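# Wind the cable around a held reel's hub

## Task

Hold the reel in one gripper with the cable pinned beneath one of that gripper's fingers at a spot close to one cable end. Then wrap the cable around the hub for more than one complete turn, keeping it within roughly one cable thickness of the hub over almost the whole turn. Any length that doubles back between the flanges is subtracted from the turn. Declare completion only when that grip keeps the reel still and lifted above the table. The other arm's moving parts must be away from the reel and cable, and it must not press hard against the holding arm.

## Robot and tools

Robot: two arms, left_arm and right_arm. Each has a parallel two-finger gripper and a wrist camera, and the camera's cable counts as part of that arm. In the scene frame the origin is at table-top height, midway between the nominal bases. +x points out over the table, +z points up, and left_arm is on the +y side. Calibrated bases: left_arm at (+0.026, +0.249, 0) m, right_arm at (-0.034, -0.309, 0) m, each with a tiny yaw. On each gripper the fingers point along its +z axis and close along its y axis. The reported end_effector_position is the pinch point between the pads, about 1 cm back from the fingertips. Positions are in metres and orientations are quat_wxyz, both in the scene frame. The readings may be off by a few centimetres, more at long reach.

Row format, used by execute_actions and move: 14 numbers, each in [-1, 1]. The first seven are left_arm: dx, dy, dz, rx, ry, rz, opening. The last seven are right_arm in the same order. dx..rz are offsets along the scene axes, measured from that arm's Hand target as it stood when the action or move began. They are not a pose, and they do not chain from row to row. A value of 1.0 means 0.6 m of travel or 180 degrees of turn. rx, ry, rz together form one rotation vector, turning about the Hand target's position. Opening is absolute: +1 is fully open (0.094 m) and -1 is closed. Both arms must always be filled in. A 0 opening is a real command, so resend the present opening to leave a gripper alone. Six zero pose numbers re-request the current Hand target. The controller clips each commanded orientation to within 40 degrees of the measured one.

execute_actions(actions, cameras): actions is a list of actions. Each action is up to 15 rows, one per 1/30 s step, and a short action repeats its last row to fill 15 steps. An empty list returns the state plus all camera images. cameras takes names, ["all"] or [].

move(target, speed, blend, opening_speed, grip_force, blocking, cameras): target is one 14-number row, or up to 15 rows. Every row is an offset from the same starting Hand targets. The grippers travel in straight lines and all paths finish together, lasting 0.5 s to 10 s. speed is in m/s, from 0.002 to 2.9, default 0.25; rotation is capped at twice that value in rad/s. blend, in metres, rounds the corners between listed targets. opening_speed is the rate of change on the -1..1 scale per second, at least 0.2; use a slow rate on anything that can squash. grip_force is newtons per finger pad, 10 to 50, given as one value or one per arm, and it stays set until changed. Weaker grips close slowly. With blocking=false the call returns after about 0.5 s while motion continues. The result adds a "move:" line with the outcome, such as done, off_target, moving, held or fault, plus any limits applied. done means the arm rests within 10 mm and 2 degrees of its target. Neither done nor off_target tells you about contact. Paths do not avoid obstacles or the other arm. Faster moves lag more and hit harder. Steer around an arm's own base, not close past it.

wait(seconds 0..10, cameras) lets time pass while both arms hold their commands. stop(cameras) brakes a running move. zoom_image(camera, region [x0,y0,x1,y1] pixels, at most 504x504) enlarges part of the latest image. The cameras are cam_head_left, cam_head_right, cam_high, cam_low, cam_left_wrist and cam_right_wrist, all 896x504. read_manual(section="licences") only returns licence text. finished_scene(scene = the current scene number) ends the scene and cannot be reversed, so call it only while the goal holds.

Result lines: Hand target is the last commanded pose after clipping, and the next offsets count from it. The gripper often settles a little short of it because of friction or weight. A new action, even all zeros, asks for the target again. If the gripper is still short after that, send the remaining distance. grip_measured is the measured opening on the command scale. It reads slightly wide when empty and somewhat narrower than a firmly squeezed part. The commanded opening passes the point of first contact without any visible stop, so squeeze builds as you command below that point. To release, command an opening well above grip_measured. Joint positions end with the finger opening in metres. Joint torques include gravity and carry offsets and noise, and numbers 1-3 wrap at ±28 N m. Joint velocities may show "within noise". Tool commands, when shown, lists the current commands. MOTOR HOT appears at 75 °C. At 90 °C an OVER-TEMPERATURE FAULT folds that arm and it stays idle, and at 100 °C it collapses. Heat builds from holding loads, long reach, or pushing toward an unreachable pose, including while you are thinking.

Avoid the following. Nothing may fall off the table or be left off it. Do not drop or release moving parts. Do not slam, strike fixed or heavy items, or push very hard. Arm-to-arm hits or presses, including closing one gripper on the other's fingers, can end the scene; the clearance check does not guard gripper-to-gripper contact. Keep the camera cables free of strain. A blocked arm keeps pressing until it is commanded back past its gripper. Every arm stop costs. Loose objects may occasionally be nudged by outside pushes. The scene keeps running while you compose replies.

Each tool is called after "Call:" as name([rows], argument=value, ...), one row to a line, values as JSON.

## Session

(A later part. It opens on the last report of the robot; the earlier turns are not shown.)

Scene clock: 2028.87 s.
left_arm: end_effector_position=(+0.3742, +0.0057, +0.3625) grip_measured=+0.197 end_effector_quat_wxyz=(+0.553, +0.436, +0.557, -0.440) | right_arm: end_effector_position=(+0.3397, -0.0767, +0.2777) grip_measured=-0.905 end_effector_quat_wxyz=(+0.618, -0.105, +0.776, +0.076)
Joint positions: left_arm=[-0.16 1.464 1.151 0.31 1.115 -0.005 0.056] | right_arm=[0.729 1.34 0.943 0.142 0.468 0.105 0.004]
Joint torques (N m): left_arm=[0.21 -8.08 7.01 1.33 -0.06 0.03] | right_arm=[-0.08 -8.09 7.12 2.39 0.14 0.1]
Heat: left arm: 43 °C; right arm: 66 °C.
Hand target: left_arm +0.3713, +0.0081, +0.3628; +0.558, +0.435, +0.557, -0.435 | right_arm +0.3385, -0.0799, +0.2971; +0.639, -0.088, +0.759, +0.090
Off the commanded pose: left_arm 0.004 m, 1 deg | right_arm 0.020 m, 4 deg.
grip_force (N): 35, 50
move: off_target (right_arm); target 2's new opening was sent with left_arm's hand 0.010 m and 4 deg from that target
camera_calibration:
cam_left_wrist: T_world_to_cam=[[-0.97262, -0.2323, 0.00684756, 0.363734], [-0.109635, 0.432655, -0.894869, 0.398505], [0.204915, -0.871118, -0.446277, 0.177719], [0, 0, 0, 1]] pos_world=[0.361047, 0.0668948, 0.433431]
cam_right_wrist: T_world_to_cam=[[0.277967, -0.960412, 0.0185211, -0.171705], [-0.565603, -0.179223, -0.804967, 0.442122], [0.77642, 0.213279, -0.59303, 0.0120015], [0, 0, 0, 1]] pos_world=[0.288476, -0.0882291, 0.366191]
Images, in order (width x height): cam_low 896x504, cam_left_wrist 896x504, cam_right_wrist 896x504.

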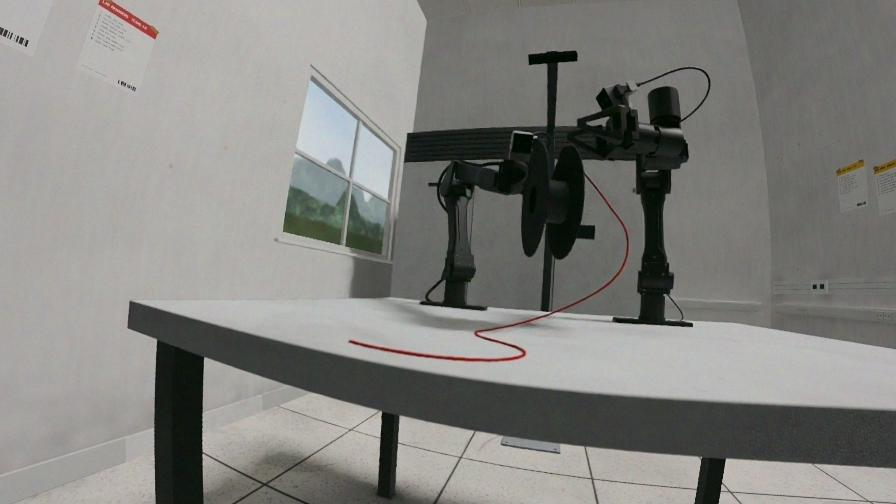

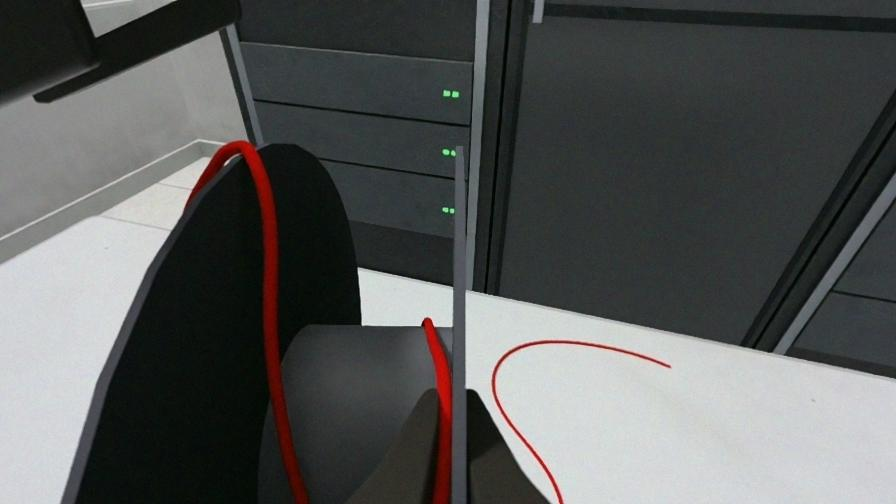

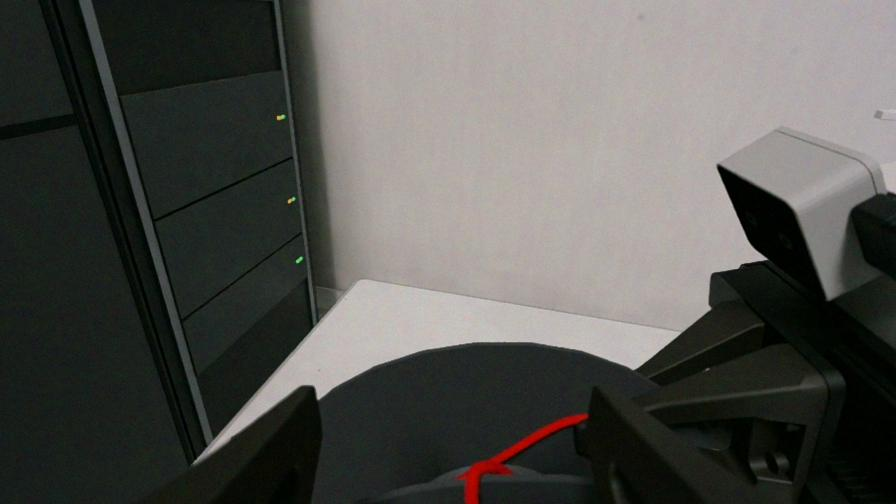

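Call:
move([
  [-0.068,0.275,0.0,0,0,0,0.2,0,0,0,0,0,0,-1],
  [-0.068,0.275,-0.2,0,0,0,0.2,0,0,0,0,0,0,-1],
], speed=0.2, blend=[0.03,0], cameras=["cam_head_left","cam_low","cam_left_wrist","cam_right_wrist"])

Scene clock: 2039.30 s.
left_arm: end_effector_position=(+0.3334, +0.1720, +0.2492) grip_measured=+0.197 end_effector_quat_wxyz=(+0.583, +0.409, +0.576, -0.402) | right_arm: end_effector_position=(+0.3397, -0.0768, +0.2775) grip_measured=-0.905 end_effector_quat_wxyz=(+0.617, -0.105, +0.776, +0.076)
Joint positions: left_arm=[0.417 1.375 0.667 0.494 1.577 0.228 0.056] | right_arm=[0.729 1.34 0.943 0.141 0.469 0.105 0.004]
Joint torques (N m): left_arm=[0.64 -3.86 6.05 0.97 0.18 0.12] | right_arm=[-0.09 -8.09 7.13 2.37 0.11 0.09]
Heat: left arm: 43 °C; right arm: 69 °C.
Hand target: left_arm +0.3305, +0.1731, +0.2428; +0.558, +0.435, +0.557, -0.435 | right_arm +0.3385, -0.0800, +0.2971; +0.639, -0.087, +0.759, +0.090
Off the commanded pose: left_arm 0.007 m, 6 deg | right_arm 0.020 m, 4 deg.
joint sent to its limit (left arm) — joint 5 (wrist yaw), upper limit. The joint targets are off in orientation, not in position.
grip_force (N): 35, 50
move: off_target (left_arm, right_arm)
camera_calibration:
cam_left_wrist: T_world_to_cam=[[-0.939479, -0.342292, -0.0146605, 0.376639], [-0.139702, 0.421805, -0.89586, 0.232804], [0.31283, -0.839593, -0.444095, 0.238357], [0, 0, 0, 1]] pos_world=[0.311802, 0.230845, 0.319935]
cam_right_wrist: T_world_to_cam=[[0.27725, -0.960608, 0.0190721, -0.171807], [-0.566036, -0.179344, -0.804636, 0.442019], [0.77636, 0.21229, -0.593462, 0.0120497], [0, 0, 0, 1]] pos_world=[0.288478, -0.0883237, 0.366092]
Images, in order (width x height): cam_head_left 896x504, cam_low 896x504, cam_left_wrist 896x504, cam_right_wrist 896x504.

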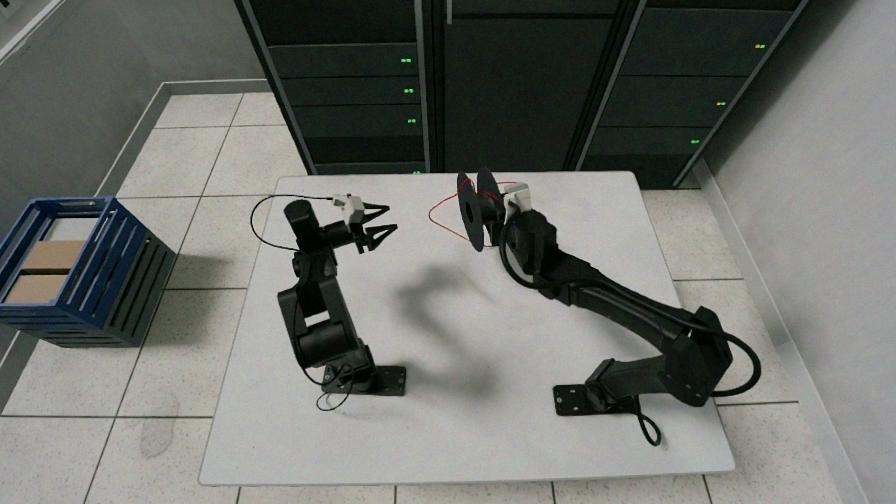

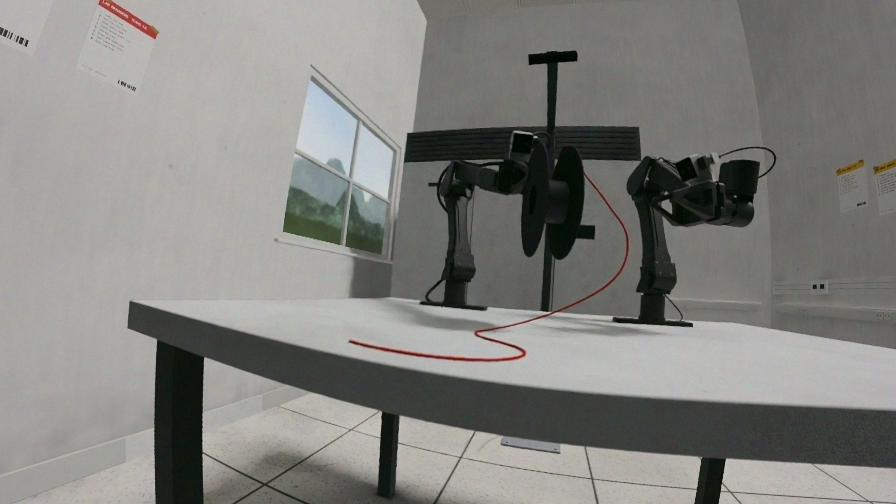

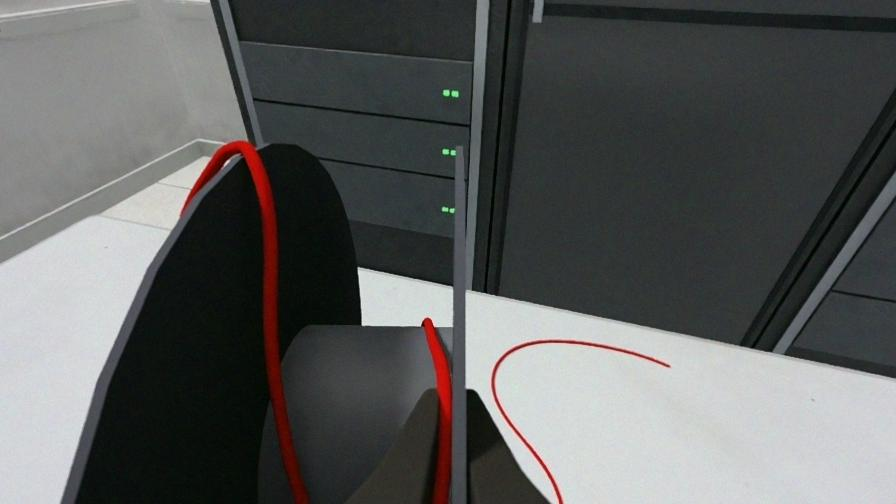

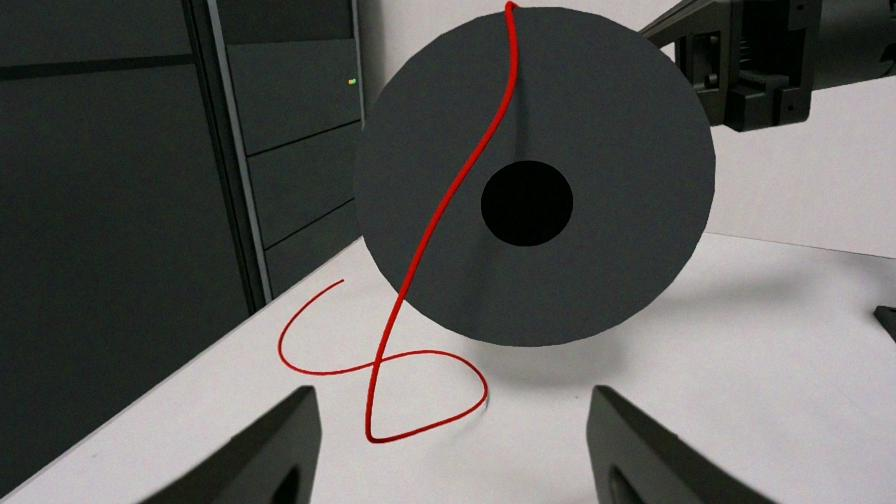

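Call:
zoom_image(camera="cam_right_wrist", region=[340, 260, 460, 450])

Call:
zoom_image(camera="cam_low", region=[440, 150, 680, 370])

Scaled by 2.653 from the camera's 896x504 image, which has a finer 1280x720 frame.

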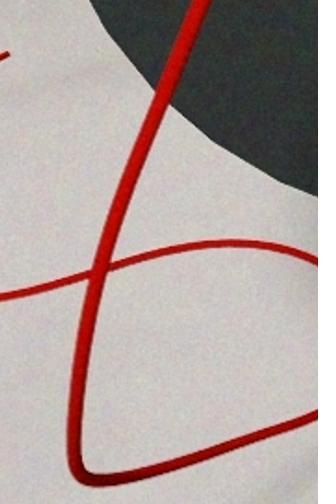

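Scaled by 2.100 from the camera's 896x504 image, which has a finer 1280x720 frame.

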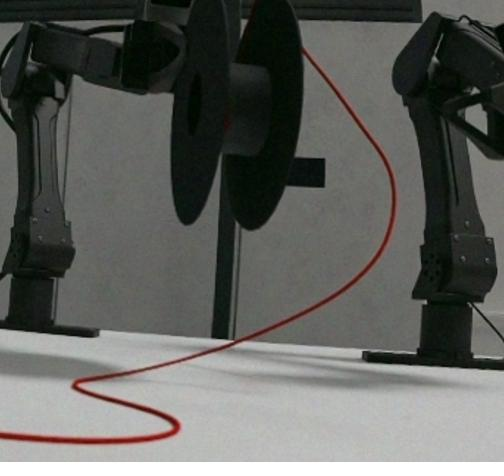

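Call:
move([
  [0.0958,-0.045,-0.138,0,0,0,0.2,0,0,0,0,0,0,-1],
  [0.129,-0.172,-0.138,0,0,0,0.2,0,0,0,0,0,0,-1],
], speed=0.18, blend=[0.02,0], cameras=["cam_low","cam_left_wrist","cam_right_wrist"])

Scene clock: 2069.20 s.
left_arm: end_effector_position=(+0.4065, +0.0698, +0.1684) grip_measured=+0.197 end_effector_quat_wxyz=(+0.564, +0.443, +0.548, -0.430) | right_arm: end_effector_position=(+0.3397, -0.0768, +0.2775) grip_measured=-0.905 end_effector_quat_wxyz=(+0.617, -0.105, +0.776, +0.076)
Joint positions: left_arm=[0.046 1.933 0.779 1.18 1.317 0.005 0.056] | right_arm=[0.729 1.34 0.943 0.141 0.469 0.105 0.004]
Joint torques (N m): left_arm=[0.06 -6.84 5.52 1.17 -0.13 -0.04] | right_arm=[-0.08 -8.1 7.1 2.38 0.11 0.1]
Heat: left arm: 40 °C; right arm: 72 °C.
Hand target: left_arm +0.4080, +0.0700, +0.1600; +0.558, +0.435, +0.557, -0.435 | right_arm +0.3385, -0.0800, +0.2971; +0.639, -0.087, +0.759, +0.090
Off the commanded pose: left_arm 0.009 m, 2 deg | right_arm 0.020 m, 4 deg.
grip_force (N): 35, 50
move: off_target (right_arm)
camera_calibration:
cam_left_wrist: T_world_to_cam=[[-0.971229, -0.236413, -0.0286869, 0.416982], [-0.0789696, 0.433357, -0.897756, 0.188618], [0.224673, -0.869661, -0.439559, 0.13092], [0, 0, 0, 1]] pos_world=[0.390466, 0.130697, 0.238842]
cam_right_wrist: T_world_to_cam=[[0.27725, -0.960608, 0.0190721, -0.171807], [-0.566036, -0.179344, -0.804636, 0.442019], [0.77636, 0.21229, -0.593462, 0.0120497], [0, 0, 0, 1]] pos_world=[0.288478, -0.0883237, 0.366092]
Images, in order (width x height): cam_low 896x504, cam_left_wrist 896x504, cam_right_wrist 896x504.

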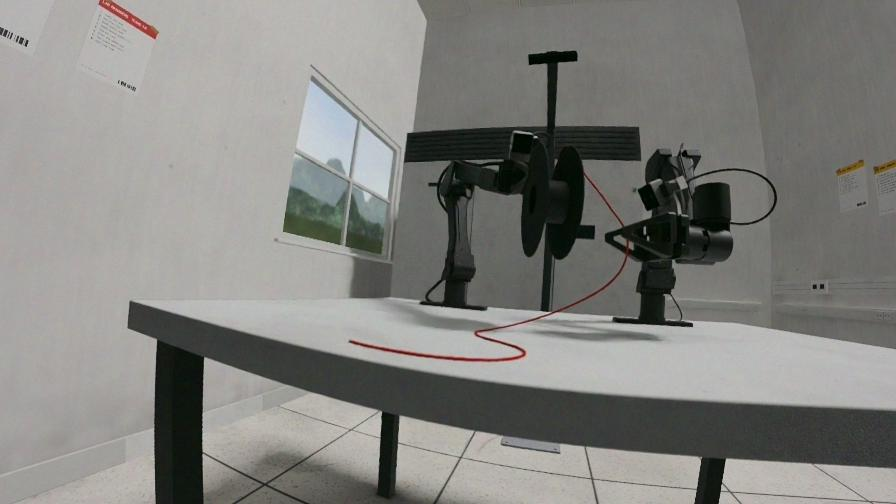

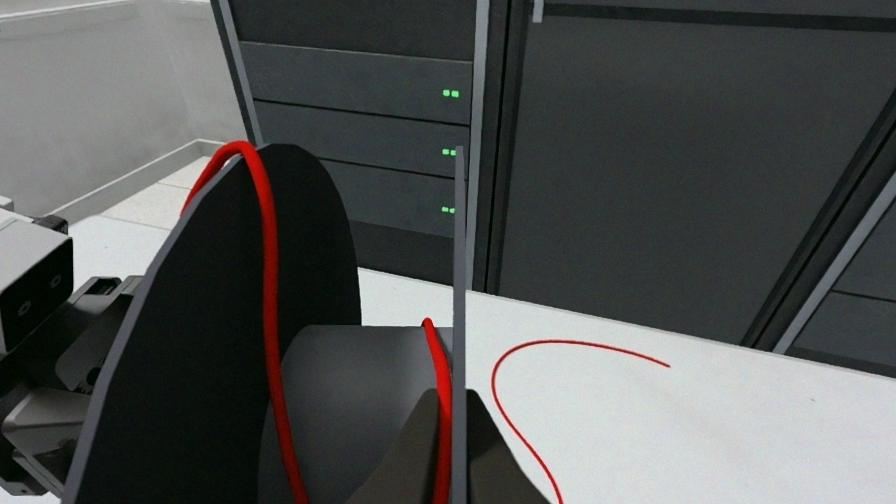

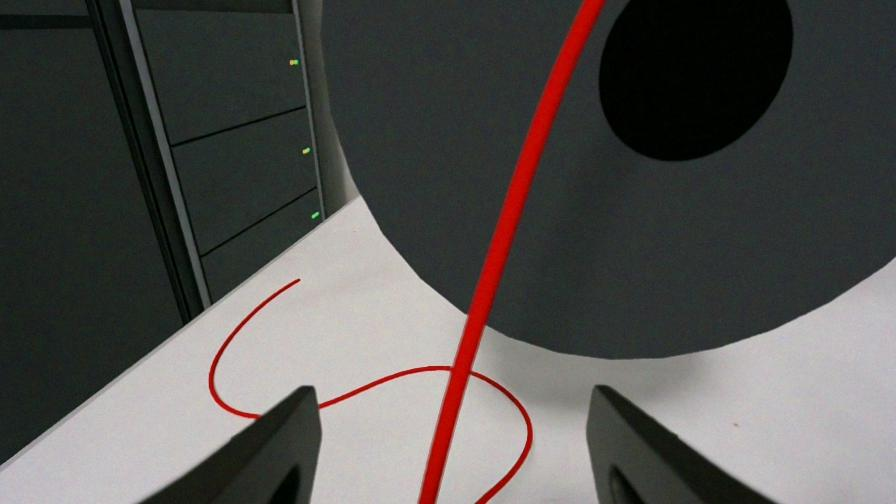

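Call:
move(target=[0,0,0,0,0,0,-1,0,0,0,0,0,0,-1], speed=0.1, cameras=["cam_low","cam_right_wrist","cam_left_wrist"])

Scene clock: 2080.27 s.
left_arm: end_effector_position=(+0.4065, +0.0698, +0.1685) grip_measured=-0.957 end_effector_quat_wxyz=(+0.564, +0.444, +0.548, -0.430) | right_arm: end_effector_position=(+0.3397, -0.0768, +0.2775) grip_measured=-0.905 end_effector_quat_wxyz=(+0.617, -0.105, +0.776, +0.076)
Joint positions: left_arm=[0.046 1.933 0.779 1.18 1.317 0.004 0.002] | right_arm=[0.729 1.34 0.943 0.141 0.469 0.105 0.004]
Joint torques (N m): left_arm=[-0.14 -6.65 5.57 1.16 -0.06 -0.01] | right_arm=[-0.06 -8.13 7.12 2.37 0.11 0.1]
Heat: left arm: 40 °C; right arm: 72 °C.
Hand target: left_arm +0.4078, +0.0700, +0.1601; +0.558, +0.435, +0.557, -0.435 | right_arm +0.3385, -0.0800, +0.2971; +0.639, -0.087, +0.759, +0.090
Off the commanded pose: left_arm 0.009 m, 2 deg | right_arm 0.020 m, 4 deg.
grip_force (N): 35, 50
move: off_target (right_arm)
camera_calibration:
cam_left_wrist: T_world_to_cam=[[-0.971239, -0.236328, -0.0290474, 0.417064], [-0.0785671, 0.433243, -0.897846, 0.188588], [0.224771, -0.869741, -0.439351, 0.130886], [0, 0, 0, 1]] pos_world=[0.390466, 0.130697, 0.238942]
cam_right_wrist: T_world_to_cam=[[0.27725, -0.960608, 0.0190721, -0.171807], [-0.566036, -0.179344, -0.804636, 0.442019], [0.77636, 0.21229, -0.593462, 0.0120497], [0, 0, 0, 1]] pos_world=[0.288478, -0.0883237, 0.366092]
Images, in order (width x height): cam_low 896x504, cam_left_wrist 896x504, cam_right_wrist 896x504.

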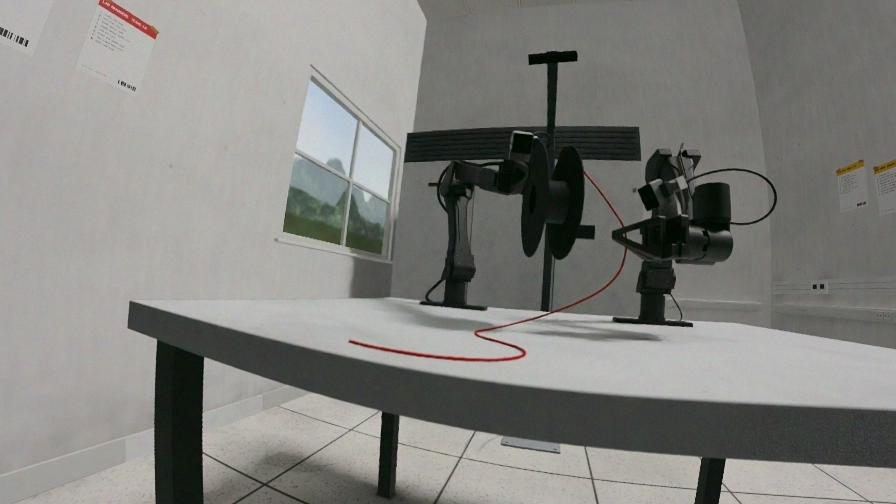

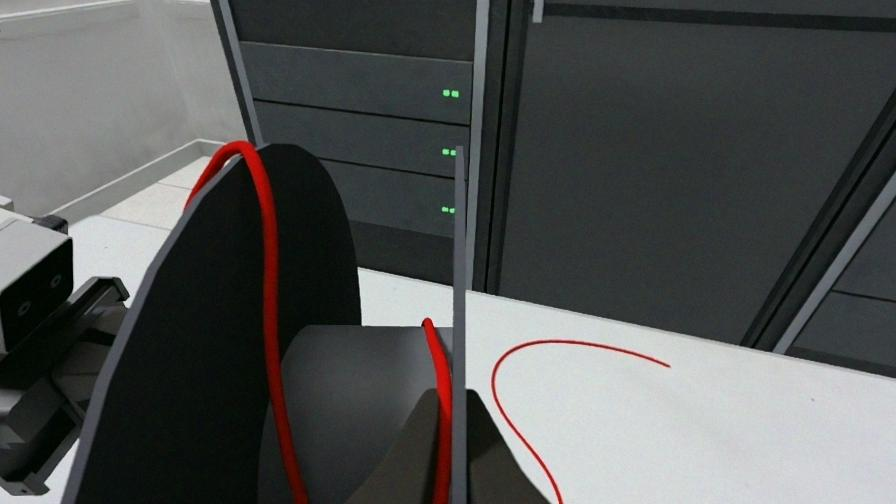

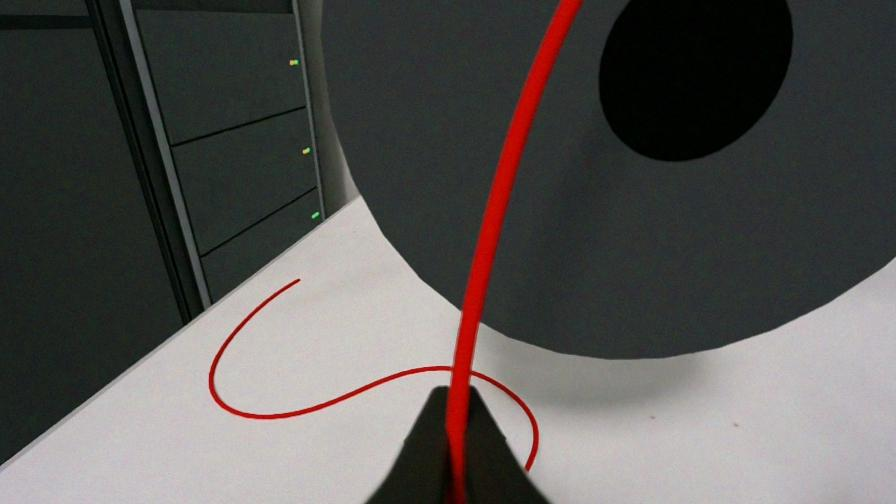

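Call:
move([
  [-0.073,0.063,0.258,0,0,0,-1,-0.106,0,-0.058,0,0,0,-1],
  [-0.097,-0.045,0.492,0,0,0,-1,-0.106,0,-0.058,0,0,0,-1],
  [-0.053,-0.154,0.533,0,0,0,-1,-0.106,0,-0.058,0,0,0,-1],
], speed=0.18, blend=[0.02,0.02,0], cameras=["cam_head_left","cam_low","cam_right_wrist","cam_left_wrist"])

Scene clock: 2110.80 s.
left_arm: end_effector_position=(+0.3733, -0.0226, +0.4660) grip_measured=-0.958 end_effector_quat_wxyz=(+0.540, +0.432, +0.568, -0.447) | right_arm: end_effector_position=(+0.2781, -0.0793, +0.2587) grip_measured=-0.905 end_effector_quat_wxyz=(+0.636, -0.090, +0.762, +0.083)
Joint positions: left_arm=[-0.246 1.551 1.673 -0.158 1.034 -0.011 0.002] | right_arm=[0.91 1.175 0.711 0.238 0.661 0.152 0.004]
Joint torques (N m): left_arm=[0.03 -6.22 12.21 1.41 -0.16 0.14] | right_arm=[0.5 -5.55 6.74 1.84 0.05 0.07]
Heat: left arm: 40 °C; right arm: 72 °C.
Hand target: left_arm +0.3761, -0.0224, +0.4799; +0.558, +0.435, +0.557, -0.435 | right_arm +0.2748, -0.0800, +0.2624; +0.639, -0.088, +0.759, +0.090
Off the commanded pose: left_arm 0.014 m, 3 deg | right_arm 0.005 m, 1 deg.
grip_force (N): 35, 50
move: off_target (left_arm)
camera_calibration:
cam_left_wrist: T_world_to_cam=[[-0.972777, -0.228032, 0.0413122, 0.339665], [-0.141048, 0.441142, -0.886284, 0.51115], [0.183876, -0.867984, -0.461296, 0.214211], [0, 0, 0, 1]] pos_world=[0.363127, 0.0378966, 0.537806]
cam_right_wrist: T_world_to_cam=[[0.263081, -0.964763, -0.00459368, -0.147063], [-0.533486, -0.141505, -0.833888, 0.392953], [0.803854, 0.221831, -0.551914, 0.0315689], [0, 0, 0, 1]] pos_world=[0.222947, -0.0932792, 0.344426]
Images, in order (width x height): cam_head_left 896x504, cam_low 896x504, cam_left_wrist 896x504, cam_right_wrist 896x504.

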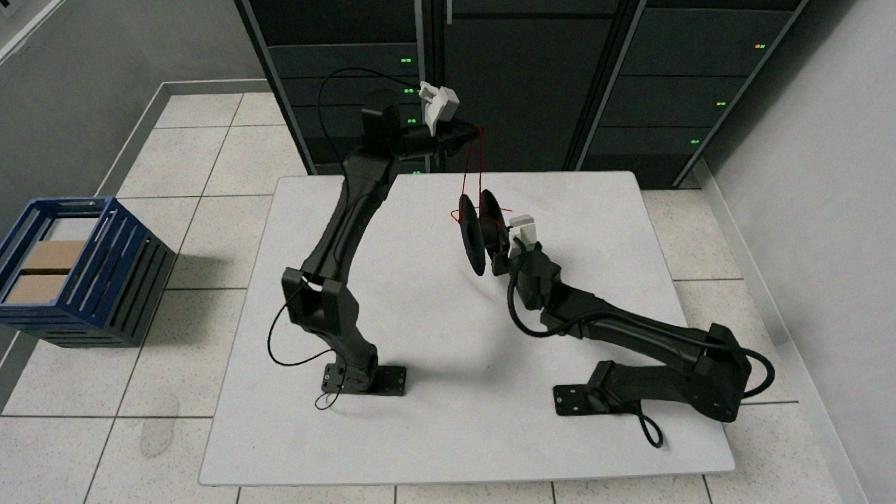

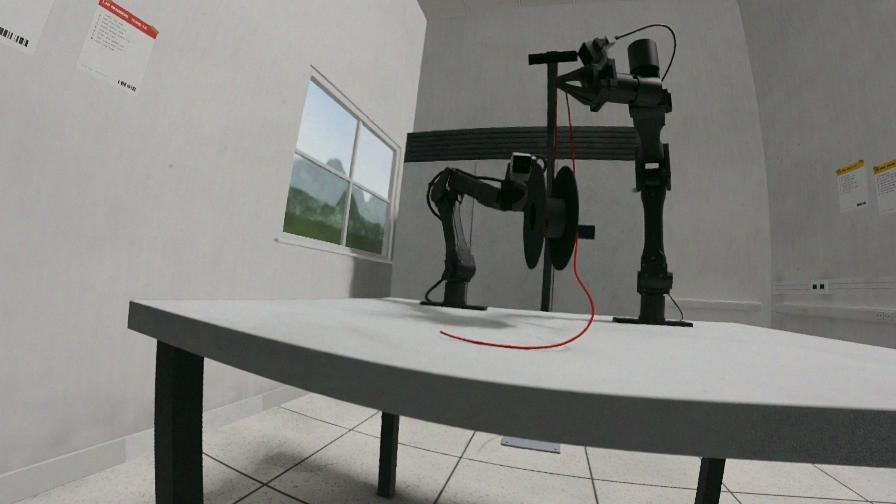

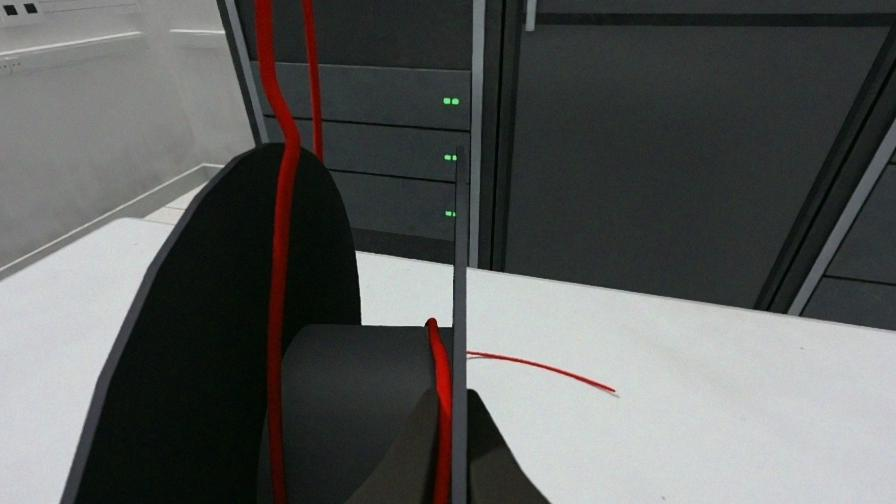

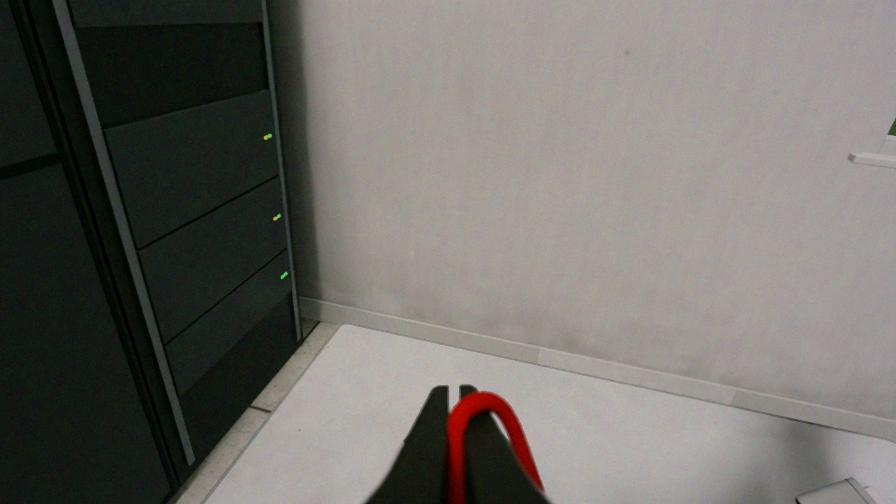

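Call:
zoom_image(camera="cam_left_wrist", region=[200, 0, 400, 240])

Call:
zoom_image(camera="cam_head_left", region=[420, 100, 560, 300])

Scaled by 2.100 from the camera's 896x504 image, which has a finer 1280x720 frame.

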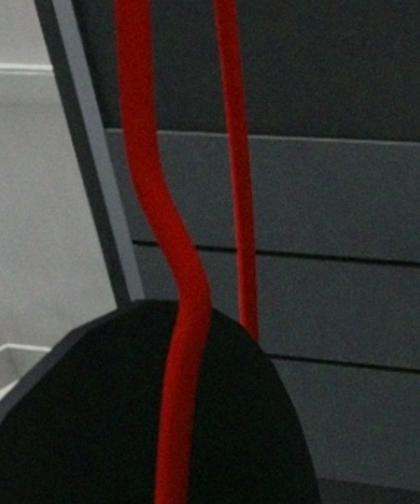

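Scaled by 2.520 from the camera's 896x504 image, which has a finer 1280x720 frame.

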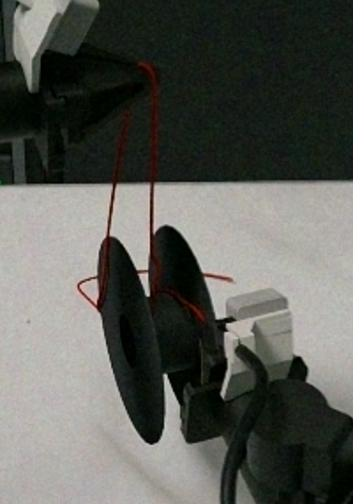

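Call:
move([
  [0.2467,0.0567,-0.18,0,0,0.0889,-1,0,0,0,0,0,0,-1],
  [0.3067,0.0717,-0.40,0,0,0.144,-1,0,0,0,0,0,0,-1],
], speed=0.17, blend=[0.02,0], cameras=["cam_head_left","cam_low","cam_left_wrist"])

Scene clock: 2142.90 s.
left_arm: end_effector_position=(+0.5424, +0.0064, +0.2564) grip_measured=-0.958 end_effector_quat_wxyz=(+0.637, +0.334, +0.614, -0.325) | right_arm: end_effector_position=(+0.2785, -0.0826, +0.2567) grip_measured=-0.906 end_effector_quat_wxyz=(+0.635, -0.087, +0.764, +0.074)
Joint positions: left_arm=[-0.164 1.99 1.301 0.719 0.745 0.005 0.002] | right_arm=[0.91 1.175 0.711 0.227 0.677 0.153 0.004]
Joint torques (N m): left_arm=[1.05 -9.14 6.78 1.45 -0.75 0.01] | right_arm=[0.51 -5.57 6.79 1.95 -0.11 0.06]
Heat: left arm: 42 °C; right arm: 68 °C.
Hand target: left_arm +0.5600, +0.0205, +0.2398; +0.641, +0.299, +0.641, -0.299 | right_arm +0.2748, -0.0800, +0.2623; +0.639, -0.087, +0.759, +0.090
Off the commanded pose: left_arm 0.028 m, 6 deg | right_arm 0.007 m, 2 deg.
grip_force (N): 35, 50
move: off_target (left_arm)
camera_calibration:
cam_left_wrist: T_world_to_cam=[[-0.824728, -0.564941, -0.0257869, 0.458503], [-0.221007, 0.363938, -0.904823, 0.385109], [0.520556, -0.740534, -0.425006, -0.0809768], [0, 0, 0, 1]] pos_world=[0.505405, 0.0589051, 0.325864]
Images, in order (width x height): cam_head_left 896x504, cam_low 896x504, cam_left_wrist 896x504.

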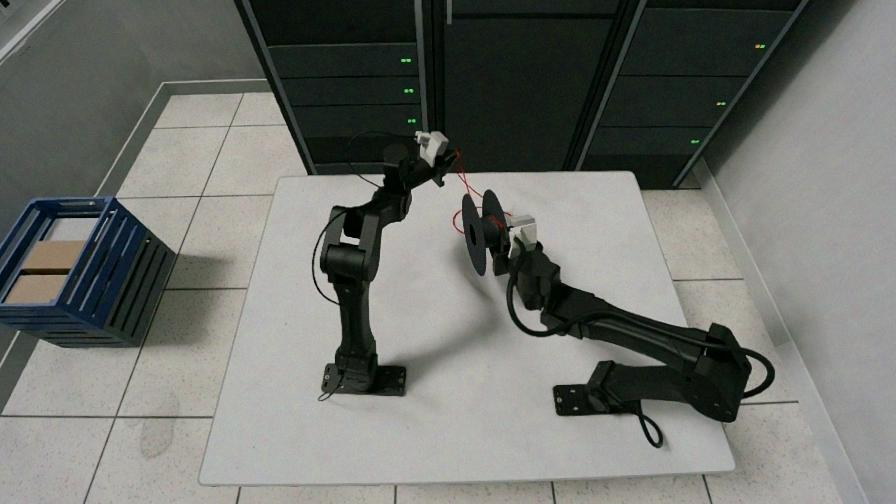

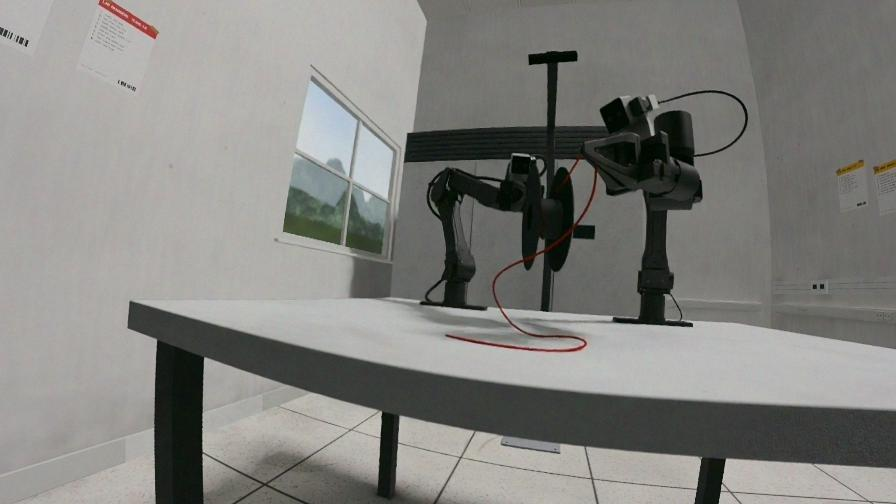

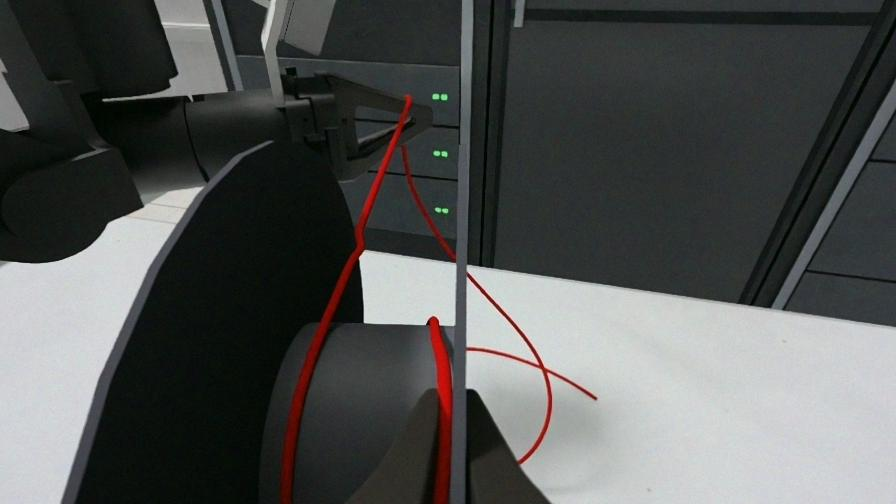

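Call:
move([
  [-0.0817,-0.0225,-0.155,0,0,-0.0667,-1,0,0,0.048,0,0,0,-1],
  [-0.195,-0.0475,-0.248,0,0,-0.111,-1,0,0,0.083,0,0,0,-1],
  [-0.336,-0.0775,-0.267,0,0,-0.144,-1,0,0,0.113,0,0,0,-1],
], speed=0.15, blend=[0.02,0.02,0], cameras=["cam_head_left","cam_low","cam_left_wrist"])

Scene clock: 2211.50 s.
left_arm: end_effector_position=(+0.3612, -0.0264, +0.0680) grip_measured=-0.958 end_effector_quat_wxyz=(+0.532, +0.427, +0.583, -0.442) | right_arm: end_effector_position=(+0.2751, -0.0831, +0.2895) grip_measured=-0.906 end_effector_quat_wxyz=(+0.607, -0.114, +0.784, +0.055)
Joint positions: left_arm=[-0.275 2.231 0.645 1.507 0.988 0.005 0.002] | right_arm=[0.91 1.154 0.908 -0.084 0.66 0.153 0.004]
Joint torques (N m): left_arm=[-0.05 -9.92 2.52 1.95 0.02 0.1] | right_arm=[0.51 -6.45 10.93 2.27 0.1 0.06]
Heat: left arm: 42 °C; right arm: 64 °C.
Hand target: left_arm +0.3585, -0.0259, +0.0798; +0.558, +0.435, +0.557, -0.435 | right_arm +0.2748, -0.0801, +0.3302; +0.639, -0.087, +0.759, +0.090
Off the commanded pose: left_arm 0.012 m, 4 deg | right_arm 0.041 m, 7 deg.
joint sent to its limit (left arm) — joint 4 (wrist pitch), upper limit. The joint targets still meet the commanded pose.
grip_force (N): 35, 50
move: off_target (left_arm, right_arm)
camera_calibration:
cam_left_wrist: T_world_to_cam=[[-0.96767, -0.244865, 0.0604716, 0.339808], [-0.169962, 0.455912, -0.873646, 0.168337], [0.186355, -0.855678, -0.48279, 0.0305606], [0, 0, 0, 1]] pos_world=[0.351738, 0.0326101, 0.141273]
Images, in order (width x height): cam_head_left 896x504, cam_low 896x504, cam_left_wrist 896x504.

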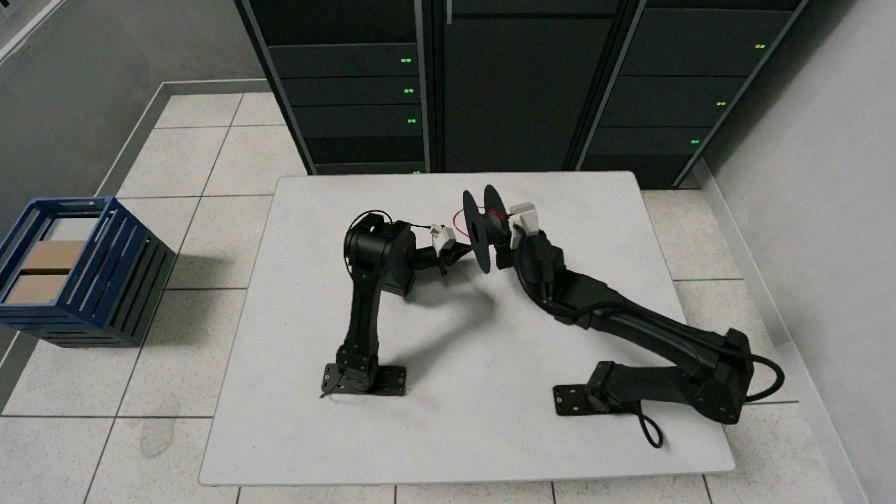

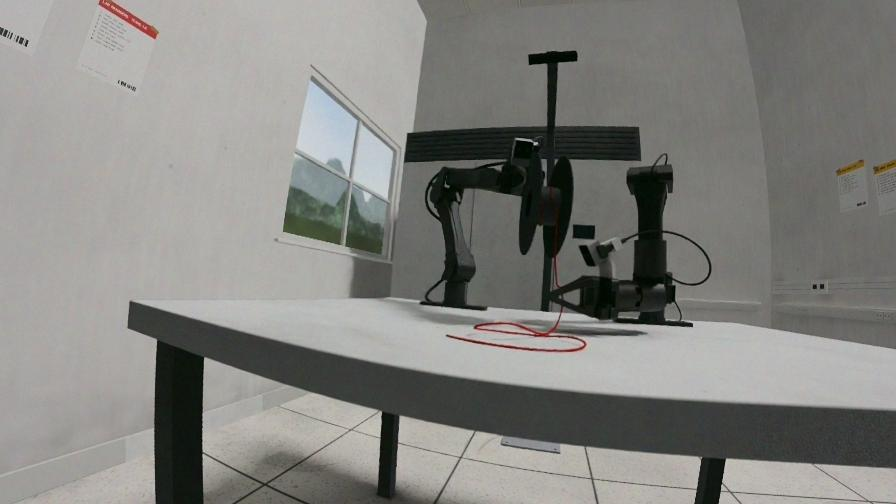

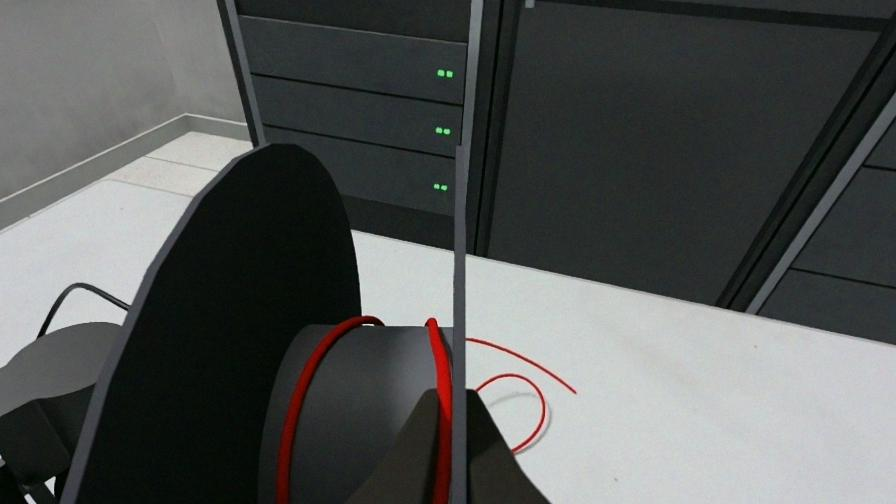

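Call:
move([
  [0,0,0.005,0,0,0,-1,0,0,-0.03,0,0,0,-1],
  [0,0,0.005,0,0,0,0.0,0,0,-0.03,0,0,0,-1],
], speed=0.04, cameras=["cam_low","cam_left_wrist","cam_right_wrist"])

Scene clock: 2222.73 s.
left_arm: end_effector_position=(+0.3612, -0.0264, +0.0680) grip_measured=-0.003 end_effector_quat_wxyz=(+0.532, +0.427, +0.583, -0.442) | right_arm: end_effector_position=(+0.2760, -0.0815, +0.2968) grip_measured=-0.906 end_effector_quat_wxyz=(+0.621, -0.103, +0.774, +0.069)
Joint positions: left_arm=[-0.275 2.231 0.645 1.507 0.988 0.005 0.047] | right_arm=[0.91 1.148 0.894 -0.027 0.658 0.153 0.004]
Joint torques (N m): left_arm=[-0.2 -10.67 2.5 1.98 0.04 0.06] | right_arm=[0.5 -5.23 7.08 2.42 0.08 0.08]
Heat: left arm: 43 °C; right arm: 66 °C.
Hand target: left_arm +0.3585, -0.0259, +0.0828; +0.558, +0.435, +0.557, -0.435 | right_arm +0.2748, -0.0800, +0.3121; +0.639, -0.087, +0.759, +0.090
Off the commanded pose: left_arm 0.015 m, 4 deg | right_arm 0.015 m, 4 deg.
joint sent to its limit (left arm) — joint 4 (wrist pitch), upper limit. The joint targets still meet the commanded pose.
grip_force (N): 35, 50
move: off_target (left_arm, right_arm); target 2's new opening was sent with left_arm's hand 0.015 m and 4 deg from that target
camera_calibration:
cam_left_wrist: T_world_to_cam=[[-0.96767, -0.244865, 0.0604716, 0.339808], [-0.169962, 0.455912, -0.873646, 0.168337], [0.186355, -0.855678, -0.48279, 0.0305606], [0, 0, 0, 1]] pos_world=[0.351738, 0.0326101, 0.141273]
cam_right_wrist: T_world_to_cam=[[0.265481, -0.963713, 0.0278661, -0.158674], [-0.561131, -0.177953, -0.808371, 0.420451], [0.783997, 0.198971, -0.588013, 0.0691307], [0, 0, 0, 1]] pos_world=[0.223855, -0.091851, 0.384952]
Images, in order (width x height): cam_low 896x504, cam_left_wrist 896x504, cam_right_wrist 896x504.

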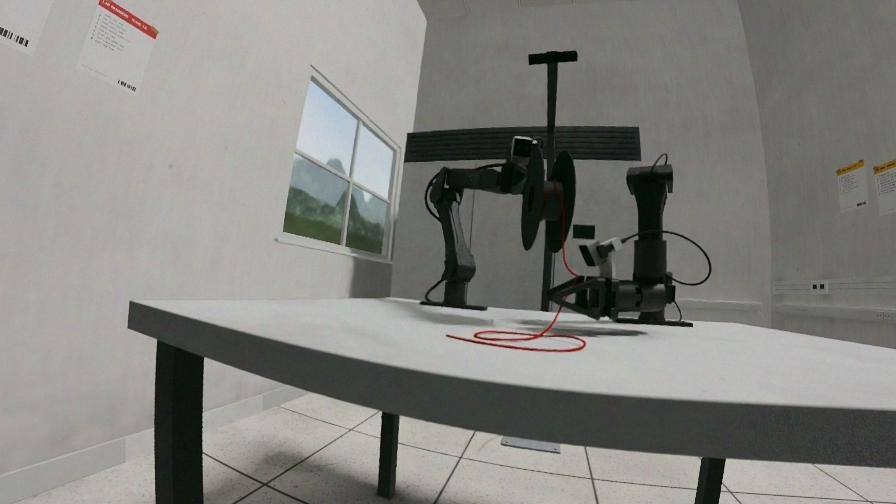

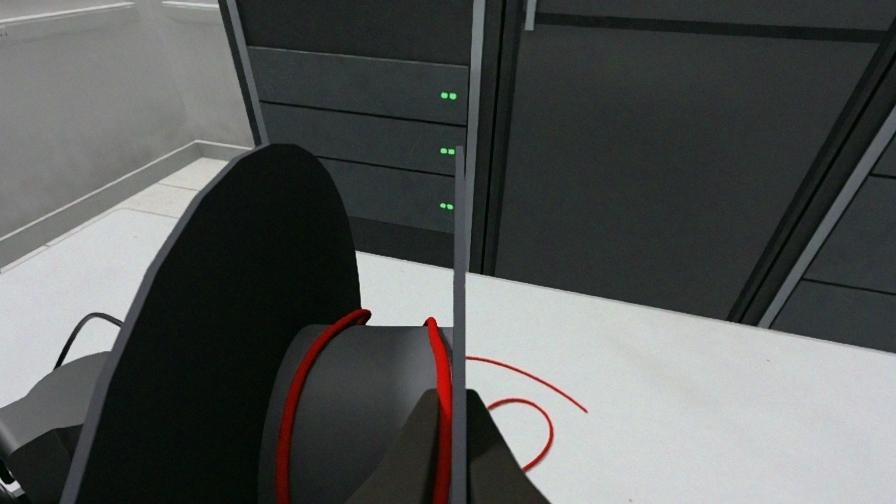

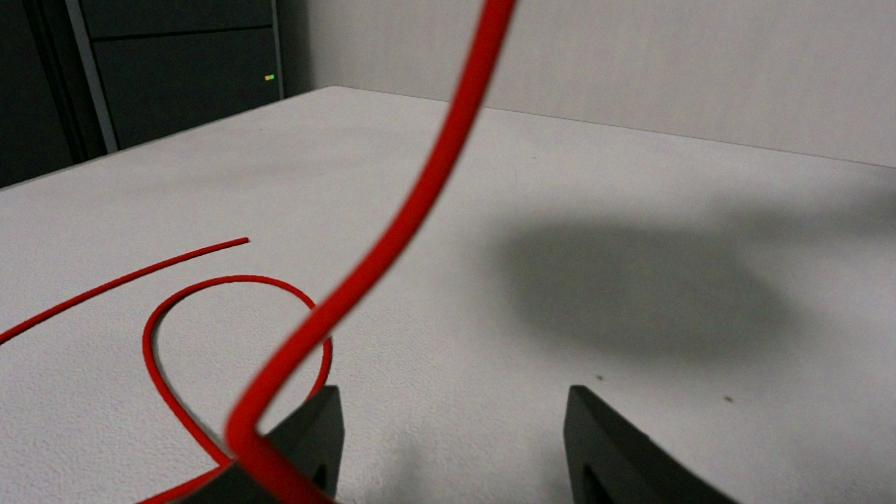

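Call:
zoom_image(camera="cam_left_wrist", region=[240, 270, 480, 504])

Call:
zoom_image(camera="cam_low", region=[480, 120, 640, 300])

Scaled by 2.100 from the camera's 896x504 image, which has a finer 1280x720 frame.

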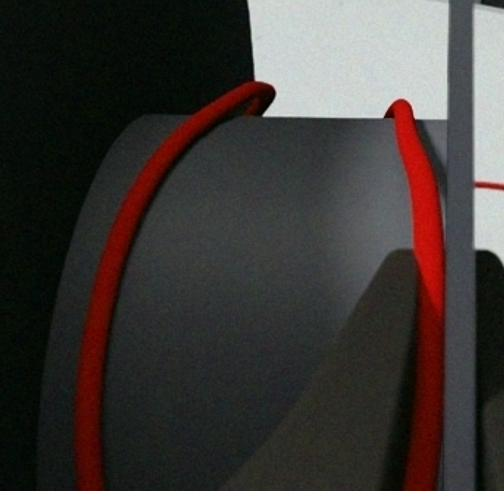

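Scaled by 2.800 from the camera's 896x504 image, which has a finer 1280x720 frame.

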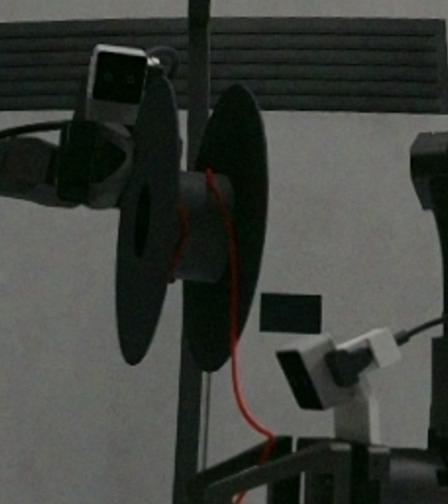

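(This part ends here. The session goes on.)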